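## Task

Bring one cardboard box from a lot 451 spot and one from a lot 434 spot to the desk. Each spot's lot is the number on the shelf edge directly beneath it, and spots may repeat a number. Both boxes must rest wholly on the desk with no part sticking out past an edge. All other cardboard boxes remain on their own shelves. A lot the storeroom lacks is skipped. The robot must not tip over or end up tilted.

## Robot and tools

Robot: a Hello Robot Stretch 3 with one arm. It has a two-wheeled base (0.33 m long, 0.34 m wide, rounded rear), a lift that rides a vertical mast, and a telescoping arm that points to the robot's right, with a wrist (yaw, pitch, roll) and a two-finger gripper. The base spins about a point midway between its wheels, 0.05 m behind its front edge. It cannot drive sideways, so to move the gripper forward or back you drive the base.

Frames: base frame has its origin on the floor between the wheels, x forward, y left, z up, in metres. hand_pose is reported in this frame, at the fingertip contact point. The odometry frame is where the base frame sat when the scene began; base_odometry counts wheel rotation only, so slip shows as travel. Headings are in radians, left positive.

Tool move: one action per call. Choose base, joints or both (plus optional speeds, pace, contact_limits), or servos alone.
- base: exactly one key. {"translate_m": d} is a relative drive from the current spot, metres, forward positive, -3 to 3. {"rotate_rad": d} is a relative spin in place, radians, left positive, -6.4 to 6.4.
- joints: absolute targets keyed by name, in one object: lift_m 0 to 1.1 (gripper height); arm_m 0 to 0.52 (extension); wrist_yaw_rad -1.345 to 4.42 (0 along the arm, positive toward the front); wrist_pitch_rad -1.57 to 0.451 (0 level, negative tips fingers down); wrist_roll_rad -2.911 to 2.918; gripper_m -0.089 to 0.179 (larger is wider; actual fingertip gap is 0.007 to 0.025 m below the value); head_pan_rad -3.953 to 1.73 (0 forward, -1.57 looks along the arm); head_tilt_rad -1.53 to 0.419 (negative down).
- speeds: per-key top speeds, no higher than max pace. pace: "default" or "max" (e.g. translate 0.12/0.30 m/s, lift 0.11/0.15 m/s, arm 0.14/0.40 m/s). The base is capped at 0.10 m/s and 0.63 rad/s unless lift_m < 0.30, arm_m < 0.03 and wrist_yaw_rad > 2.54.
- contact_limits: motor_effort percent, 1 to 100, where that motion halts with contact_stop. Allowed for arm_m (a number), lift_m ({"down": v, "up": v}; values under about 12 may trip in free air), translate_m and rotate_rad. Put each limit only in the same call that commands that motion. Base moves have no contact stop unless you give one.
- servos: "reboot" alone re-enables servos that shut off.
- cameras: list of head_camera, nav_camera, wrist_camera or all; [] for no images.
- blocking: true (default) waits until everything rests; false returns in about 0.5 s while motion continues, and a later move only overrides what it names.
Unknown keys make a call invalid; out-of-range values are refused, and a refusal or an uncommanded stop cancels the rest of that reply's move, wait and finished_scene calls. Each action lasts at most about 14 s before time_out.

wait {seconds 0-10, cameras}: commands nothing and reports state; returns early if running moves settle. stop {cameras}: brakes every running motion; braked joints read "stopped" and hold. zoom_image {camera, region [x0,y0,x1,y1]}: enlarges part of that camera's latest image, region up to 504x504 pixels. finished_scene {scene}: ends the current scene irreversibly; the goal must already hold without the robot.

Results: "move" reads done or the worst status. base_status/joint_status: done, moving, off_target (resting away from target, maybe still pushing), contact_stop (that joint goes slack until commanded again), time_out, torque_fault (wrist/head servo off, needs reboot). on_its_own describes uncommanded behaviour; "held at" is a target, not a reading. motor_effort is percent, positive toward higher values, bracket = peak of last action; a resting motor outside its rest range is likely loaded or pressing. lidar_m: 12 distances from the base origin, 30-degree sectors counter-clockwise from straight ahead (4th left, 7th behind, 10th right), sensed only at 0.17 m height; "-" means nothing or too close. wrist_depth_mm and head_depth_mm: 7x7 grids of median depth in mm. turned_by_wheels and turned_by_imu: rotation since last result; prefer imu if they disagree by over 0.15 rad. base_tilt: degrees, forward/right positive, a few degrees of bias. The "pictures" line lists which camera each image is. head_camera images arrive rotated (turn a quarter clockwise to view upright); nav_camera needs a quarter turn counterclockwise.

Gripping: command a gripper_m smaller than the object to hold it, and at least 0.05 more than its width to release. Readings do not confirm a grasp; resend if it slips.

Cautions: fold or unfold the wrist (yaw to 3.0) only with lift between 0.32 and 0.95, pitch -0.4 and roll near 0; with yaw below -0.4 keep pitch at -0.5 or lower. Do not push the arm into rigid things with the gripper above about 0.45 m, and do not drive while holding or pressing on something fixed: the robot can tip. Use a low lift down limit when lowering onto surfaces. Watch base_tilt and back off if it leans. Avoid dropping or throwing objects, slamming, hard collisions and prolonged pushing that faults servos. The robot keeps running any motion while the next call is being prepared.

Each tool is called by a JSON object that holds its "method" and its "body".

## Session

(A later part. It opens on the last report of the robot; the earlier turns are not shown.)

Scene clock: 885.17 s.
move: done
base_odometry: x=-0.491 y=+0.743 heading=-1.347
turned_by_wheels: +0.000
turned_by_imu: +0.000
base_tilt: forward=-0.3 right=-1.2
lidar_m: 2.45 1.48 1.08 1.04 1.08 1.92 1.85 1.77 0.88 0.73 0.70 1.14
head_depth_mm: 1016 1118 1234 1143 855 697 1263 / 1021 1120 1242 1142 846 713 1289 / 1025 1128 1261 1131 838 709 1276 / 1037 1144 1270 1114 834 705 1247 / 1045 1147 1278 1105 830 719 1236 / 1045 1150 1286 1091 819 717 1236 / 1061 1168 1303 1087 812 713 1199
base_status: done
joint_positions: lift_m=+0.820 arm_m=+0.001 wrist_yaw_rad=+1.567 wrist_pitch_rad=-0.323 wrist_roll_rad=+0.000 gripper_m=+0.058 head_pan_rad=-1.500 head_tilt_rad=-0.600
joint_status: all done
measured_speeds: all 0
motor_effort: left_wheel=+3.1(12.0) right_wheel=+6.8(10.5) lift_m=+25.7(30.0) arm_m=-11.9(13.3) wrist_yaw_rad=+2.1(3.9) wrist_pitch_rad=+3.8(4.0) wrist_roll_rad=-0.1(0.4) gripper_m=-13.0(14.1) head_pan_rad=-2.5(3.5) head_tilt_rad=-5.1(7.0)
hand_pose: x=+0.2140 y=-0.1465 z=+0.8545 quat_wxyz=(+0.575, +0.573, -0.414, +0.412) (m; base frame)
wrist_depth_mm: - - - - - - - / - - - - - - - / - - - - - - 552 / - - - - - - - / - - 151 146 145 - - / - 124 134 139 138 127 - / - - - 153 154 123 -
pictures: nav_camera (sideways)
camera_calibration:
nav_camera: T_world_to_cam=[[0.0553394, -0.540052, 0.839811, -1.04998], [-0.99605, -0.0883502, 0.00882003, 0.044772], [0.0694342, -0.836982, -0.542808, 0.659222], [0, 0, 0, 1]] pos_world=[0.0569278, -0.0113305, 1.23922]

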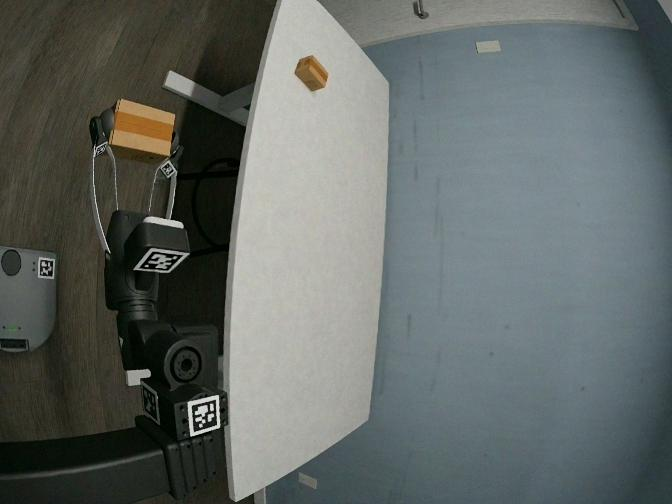

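{"method": "move", "body": {"joints": {"wrist_yaw_rad": 0.0}, "cameras": []}}

{"method": "move", "body": {"joints": {"arm_m": 0.26}, "cameras": []}}

{"method": "move", "body": {"joints": {"lift_m": 0.732}, "contact_limits": {"lift_m": {"down": 15}}, "cameras": ["wrist_camera", "head_camera"]}}

{"method": "move", "body": {"joints": {"lift_m": 0.711}, "contact_limits": {"lift_m": {"down": 13}}, "speeds": {"lift_m": 0.03}, "cameras": ["wrist_camera"]}}

Scene clock: 903.03 s.
move: done
base_odometry: x=-0.491 y=+0.743 heading=-1.347
turned_by_wheels: +0.000
turned_by_imu: +0.000
base_tilt: forward=-0.4 right=-1.2
lidar_m: 2.44 1.49 1.08 1.04 1.08 1.91 1.84 1.77 0.89 0.73 0.70 1.14
head_depth_mm: 1022 1112 1241 1152 849 696 1265 / 1020 1127 1244 1141 842 692 1295 / 1030 1137 1259 1127 837 490 318 / 1038 1143 1271 1109 829 502 340 / 1039 1149 1280 1106 825 719 1235 / 1056 1157 1284 1095 819 717 1231 / 1056 1162 1289 1084 814 712 1198
base_status: not commanded
joint_positions: lift_m=+0.820 arm_m=+0.001 wrist_yaw_rad=+0.003 wrist_pitch_rad=-0.323 wrist_roll_rad=+0.000 gripper_m=+0.058 head_pan_rad=-1.500 head_tilt_rad=-0.600
joint_status: all done
measured_speeds: all 0
motor_effort: left_wheel=+3.4(3.7) right_wheel=+7.2(7.9) lift_m=+25.8(26.5) arm_m=-12.0(12.5) wrist_yaw_rad=-1.9(6.2) wrist_pitch_rad=+3.9(3.9) wrist_roll_rad=-0.1(0.3) gripper_m=-13.3(13.6) head_pan_rad=-1.9(2.6) head_tilt_rad=-5.1(6.0)
hand_pose: x=-0.0208 y=-0.3809 z=+0.8545 quat_wxyz=(+0.698, +0.115, -0.697, -0.113) (m; base frame)
wrist_depth_mm: - - - - - - - / - - - - - - - / - - - - - - - / - - - 178 - - - / - - 151 146 145 - - / - 123 133 139 138 123 - / - - - 153 155 120 -
pictures: none
No camera images: "cameras" was empty.

Scene clock: 906.17 s.
move: done
base_odometry: x=-0.491 y=+0.743 heading=-1.347
turned_by_wheels: +0.000
turned_by_imu: +0.000
base_tilt: forward=-0.3 right=-1.2
lidar_m: 2.45 1.48 1.08 1.04 1.08 1.91 1.85 1.77 0.89 0.73 0.70 1.14
head_depth_mm: 1018 1108 1236 1146 413 305 1207 / 1021 1118 1250 1135 429 672 1256 / 1034 1131 1248 1127 441 688 1253 / 1038 1136 1266 1114 775 704 1250 / 1042 1149 1283 1100 827 723 1239 / 1052 1165 1289 1089 819 715 1233 / 1060 1163 1307 1084 814 712 1198
base_status: not commanded
joint_positions: lift_m=+0.820 arm_m=+0.260 wrist_yaw_rad=+0.003 wrist_pitch_rad=-0.323 wrist_roll_rad=+0.000 gripper_m=+0.058 head_pan_rad=-1.500 head_tilt_rad=-0.600
joint_status: all done
measured_speeds: all 0
motor_effort: left_wheel=+3.1(3.8) right_wheel=+6.3(8.1) lift_m=+26.3(27.2) arm_m=+12.7(15.7) wrist_yaw_rad=-2.9(4.7) wrist_pitch_rad=+3.8(4.0) wrist_roll_rad=+0.1(0.3) gripper_m=-12.8(13.7) head_pan_rad=-2.1(2.4) head_tilt_rad=-4.7(6.2)
hand_pose: x=-0.0208 y=-0.6403 z=+0.8545 quat_wxyz=(+0.698, +0.115, -0.697, -0.113) (m; base frame)
wrist_depth_mm: - - - - - - - / - - - - - - - / - - - - - - - / - - - 179 - - - / - - 151 146 146 - - / - 123 134 139 138 123 - / - 263 263 153 155 122 276
pictures: none
No camera images: "cameras" was empty.

Scene clock: 907.80 s.
move: done
base_odometry: x=-0.491 y=+0.743 heading=-1.347
turned_by_wheels: +0.000
turned_by_imu: +0.000
base_tilt: forward=-0.4 right=-1.2
lidar_m: 2.45 1.49 1.09 1.04 1.09 1.91 1.84 1.77 0.89 0.73 0.70 1.14
head_depth_mm: 1015 1112 1235 1148 852 676 336 / 1020 1119 1244 1134 844 441 1176 / 1025 1133 1255 1130 498 504 1260 / 1036 1142 1265 1120 772 685 1251 / 1039 1148 1275 1110 824 721 1233 / 1052 1155 1283 1091 819 716 1238 / 1053 1170 1295 1089 813 710 1197
base_status: not commanded
joint_positions: lift_m=+0.732 arm_m=+0.260 wrist_yaw_rad=+0.003 wrist_pitch_rad=-0.323 wrist_roll_rad=+0.000 gripper_m=+0.058 head_pan_rad=-1.500 head_tilt_rad=-0.600
joint_status: all done
measured_speeds: all 0
motor_effort: left_wheel=+3.1(3.4) right_wheel=+7.2(7.7) lift_m=+23.6(26.3) arm_m=+11.8(13.0) wrist_yaw_rad=-2.6(4.6) wrist_pitch_rad=+3.9(4.0) wrist_roll_rad=+0.1(0.3) gripper_m=-13.0(13.6) head_pan_rad=-2.0(2.3) head_tilt_rad=-4.7(5.6)
contact_limits: lift_m down 15 (down: maximum 72; up: maximum 65)
hand_pose: x=-0.0208 y=-0.6403 z=+0.7665 quat_wxyz=(+0.698, +0.115, -0.697, -0.113) (m; base frame)
wrist_depth_mm: - - - - - - - / - - - - - - - / - - - - - - - / - - - 177 177 - - / 253 253 153 146 146 247 246 / 210 196 134 139 138 127 204 / 184 169 167 153 154 120 175
pictures: head_camera (sideways), wrist_camera
camera_calibration:
head_camera: T_world_to_cam=[[-0.0829216, 0.515598, -0.852809, 1.12555], [0.996533, 0.0486926, -0.0674575, 0.0813495], [0.00674454, -0.855446, -0.517848, 0.629472], [0, 0, 0, 1]] pos_world=[0.00801914, -0.0458106, 1.29133]
wrist_camera: T_world_to_cam=[[-0.998878, -0.0420033, -0.0218605, -0.0242859], [-0.00215073, 0.501435, -0.865193, 1.01668], [0.0473026, -0.864175, -0.500963, -0.00218981], [0, 0, 0, 1]] pos_world=[-0.0219685, -0.512711, 0.877997]

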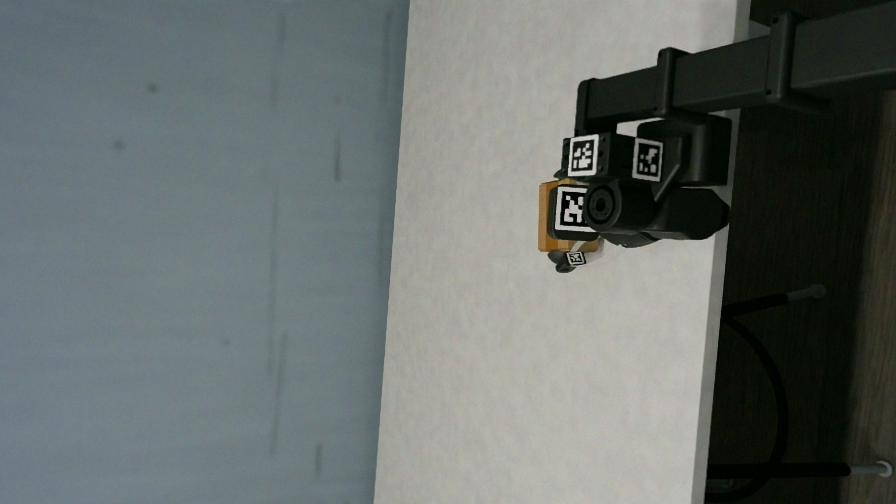

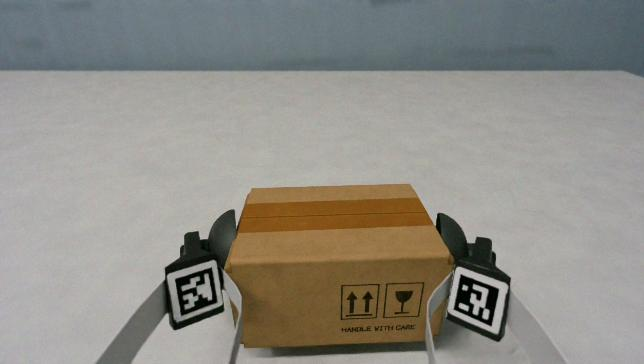

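Scene clock: 908.93 s.
move: done
base_odometry: x=-0.491 y=+0.743 heading=-1.347
turned_by_wheels: +0.000
turned_by_imu: +0.000
base_tilt: forward=-0.3 right=-1.1
lidar_m: 2.44 1.49 1.08 1.04 1.09 1.91 1.85 1.77 0.89 0.73 0.70 1.14
head_depth_mm: 1013 1114 1231 1143 848 677 363 / 1025 1124 1248 1146 844 453 408 / 1028 1126 1253 1124 769 495 1258 / 1038 1136 1270 1122 774 682 1246 / 1041 1153 1280 1110 825 720 1237 / 1047 1157 1277 1093 818 717 1227 / 1060 1169 1298 1084 813 714 1200
base_status: not commanded
joint_positions: lift_m=+0.711 arm_m=+0.260 wrist_yaw_rad=+0.003 wrist_pitch_rad=-0.301 wrist_roll_rad=+0.000 gripper_m=+0.058 head_pan_rad=-1.500 head_tilt_rad=-0.600
joint_status: all done
measured_speeds: all 0
motor_effort: left_wheel=+3.0(3.5) right_wheel=+7.1(7.8) lift_m=+21.3(26.1) arm_m=+11.2(12.0) wrist_yaw_rad=-2.9(4.5) wrist_pitch_rad=-0.3(4.0) wrist_roll_rad=+0.2(0.3) gripper_m=-13.3(13.8) head_pan_rad=-1.5(2.4) head_tilt_rad=-4.4(5.3)
contact_limits: lift_m down 13 (down: maximum 72; up: maximum 65)
hand_pose: x=-0.0208 y=-0.6426 z=+0.7508 quat_wxyz=(+0.700, +0.107, -0.699, -0.105) (m; base frame)
wrist_depth_mm: - - - - - - - / - - - - - - - / - - - - - - - / 281 265 263 175 183 271 270 / 233 231 152 146 145 226 224 / 190 183 134 139 138 126 185 / 166 151 152 151 153 123 158
pictures: wrist_camera
camera_calibration:
wrist_camera: T_world_to_cam=[[-0.998882, -0.0423788, -0.0209696, -0.0256542], [-0.0020398, 0.4817, -0.876334, 0.999988], [0.047239, -0.875311, -0.481248, -0.0339736], [0, 0, 0, 1]] pos_world=[-0.0219809, -0.512519, 0.859436]

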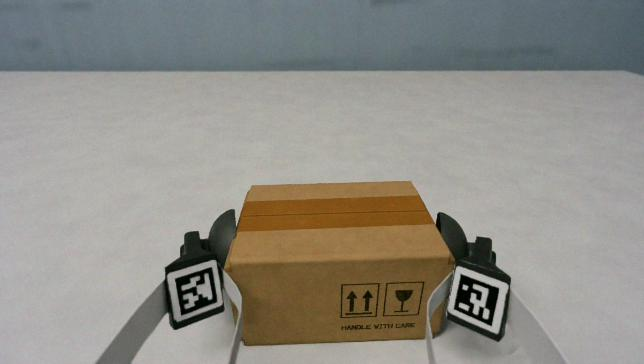

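{"method": "move", "body": {"joints": {"gripper_m": 0.16}, "cameras": []}}

{"method": "move", "body": {"joints": {"lift_m": 0.82}, "cameras": ["wrist_camera", "head_camera"]}}

Scene clock: 922.80 s.
move: done
base_odometry: x=-0.491 y=+0.743 heading=-1.347
turned_by_wheels: +0.000
turned_by_imu: +0.000
base_tilt: forward=-0.5 right=-1.2
lidar_m: 2.45 1.49 1.09 1.04 1.08 1.91 1.84 1.77 0.89 0.73 0.70 1.14
head_depth_mm: 1020 1106 1235 1153 850 680 363 / 1019 1125 1241 1137 842 452 408 / 1032 1133 1251 1124 768 495 1248 / 1034 1142 1268 1112 780 682 1241 / 1040 1148 1280 1105 826 721 1235 / 1051 1155 1288 1090 818 716 1242 / 1055 1167 1293 1082 811 714 1203
base_status: not commanded
joint_positions: lift_m=+0.711 arm_m=+0.260 wrist_yaw_rad=+0.000 wrist_pitch_rad=-0.313 wrist_roll_rad=+0.000 gripper_m=+0.160 head_pan_rad=-1.500 head_tilt_rad=-0.600
joint_status: all done
measured_speeds: all 0
motor_effort: left_wheel=+3.0(3.5) right_wheel=+6.7(7.7) lift_m=+26.8(27.1) arm_m=+7.9(9.4) wrist_yaw_rad=-1.0(3.7) wrist_pitch_rad=+2.0(2.1) wrist_roll_rad=-0.2(0.3) gripper_m=+0.4(84.3) head_pan_rad=-1.2(1.8) head_tilt_rad=-4.6(5.1)
contact_limits: lift_m down 13 (down: maximum 72; up: maximum 65)
hand_pose: x=-0.0214 y=-0.6413 z=+0.7479 quat_wxyz=(+0.699, +0.111, -0.698, -0.110) (m; base frame)
wrist_depth_mm: - - - - - - - / - - - - - - - / - - - - - - - / - 269 255 168 177 262 261 / 225 214 153 140 145 211 218 / 185 128 142 140 145 138 169 / 116 148 152 151 152 150 108
pictures: none
No camera images: "cameras" was empty.

Scene clock: 924.63 s.
move: done
base_odometry: x=-0.491 y=+0.743 heading=-1.347
turned_by_wheels: +0.000
turned_by_imu: +0.000
base_tilt: forward=-0.3 right=-1.3
lidar_m: 2.45 1.49 1.08 1.04 1.08 1.92 1.85 1.77 0.89 0.73 0.70 1.14
head_depth_mm: 1021 1116 1237 1151 412 305 1208 / 1019 1119 1251 1137 428 670 1261 / 1030 1131 1259 1129 438 687 1255 / 1030 1141 1268 1123 775 703 1244 / 1040 1145 1276 1108 824 722 1241 / 1047 1160 1285 1094 816 713 1239 / 1059 1161 1298 1079 815 711 1196
base_status: not commanded
joint_positions: lift_m=+0.820 arm_m=+0.260 wrist_yaw_rad=+0.000 wrist_pitch_rad=-0.314 wrist_roll_rad=+0.000 gripper_m=+0.160 head_pan_rad=-1.500 head_tilt_rad=-0.600
joint_status: all done
measured_speeds: all 0
motor_effort: left_wheel=+3.5(3.5) right_wheel=+7.2(7.9) lift_m=+31.0(33.4) arm_m=+6.6(8.2) wrist_yaw_rad=-1.9(2.4) wrist_pitch_rad=+2.1(2.2) wrist_roll_rad=+0.2(0.3) gripper_m=+0.5(1.1) head_pan_rad=-1.2(1.9) head_tilt_rad=-3.5(4.7)
hand_pose: x=-0.0214 y=-0.6412 z=+0.8567 quat_wxyz=(+0.699, +0.111, -0.698, -0.111) (m; base frame)
wrist_depth_mm: - - - - - - - / - - - - - - - / - - - - - - - / - - - - - - - / - 144 - - - 141 - / - 126 - - - 126 114 / 116 266 273 222 264 264 108
pictures: head_camera (sideways), wrist_camera
camera_calibration:
head_camera: T_world_to_cam=[[-0.0829216, 0.515598, -0.852809, 1.12555], [0.996533, 0.0486926, -0.0674575, 0.0813495], [0.00674454, -0.855446, -0.517848, 0.629472], [0, 0, 0, 1]] pos_world=[0.00801914, -0.0458106, 1.29133]
wrist_camera: T_world_to_cam=[[-0.998978, -0.0397523, -0.021492, -0.0218061], [-0.000914718, 0.493281, -0.86987, 1.09403], [0.0451809, -0.868961, -0.492813, 0.0320979], [0, 0, 0, 1]] pos_world=[-0.0222333, -0.512637, 0.96701]

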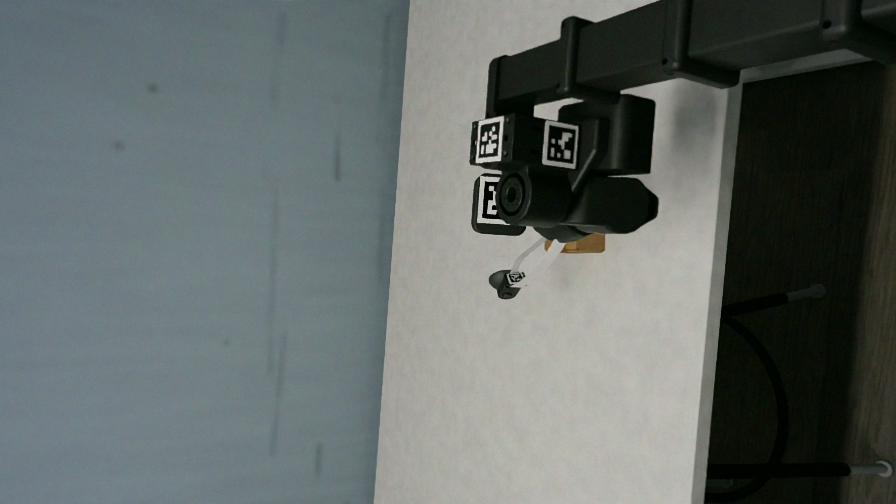

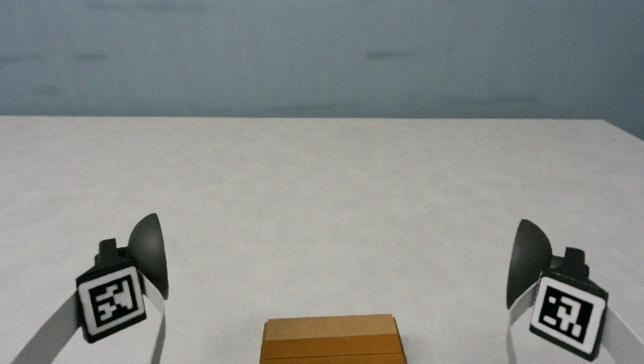

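Both boxes are on the desk. Finishing scene 2.

{"method": "finished_scene", "body": {"scene": 2}}

The scene is finished: the task was done.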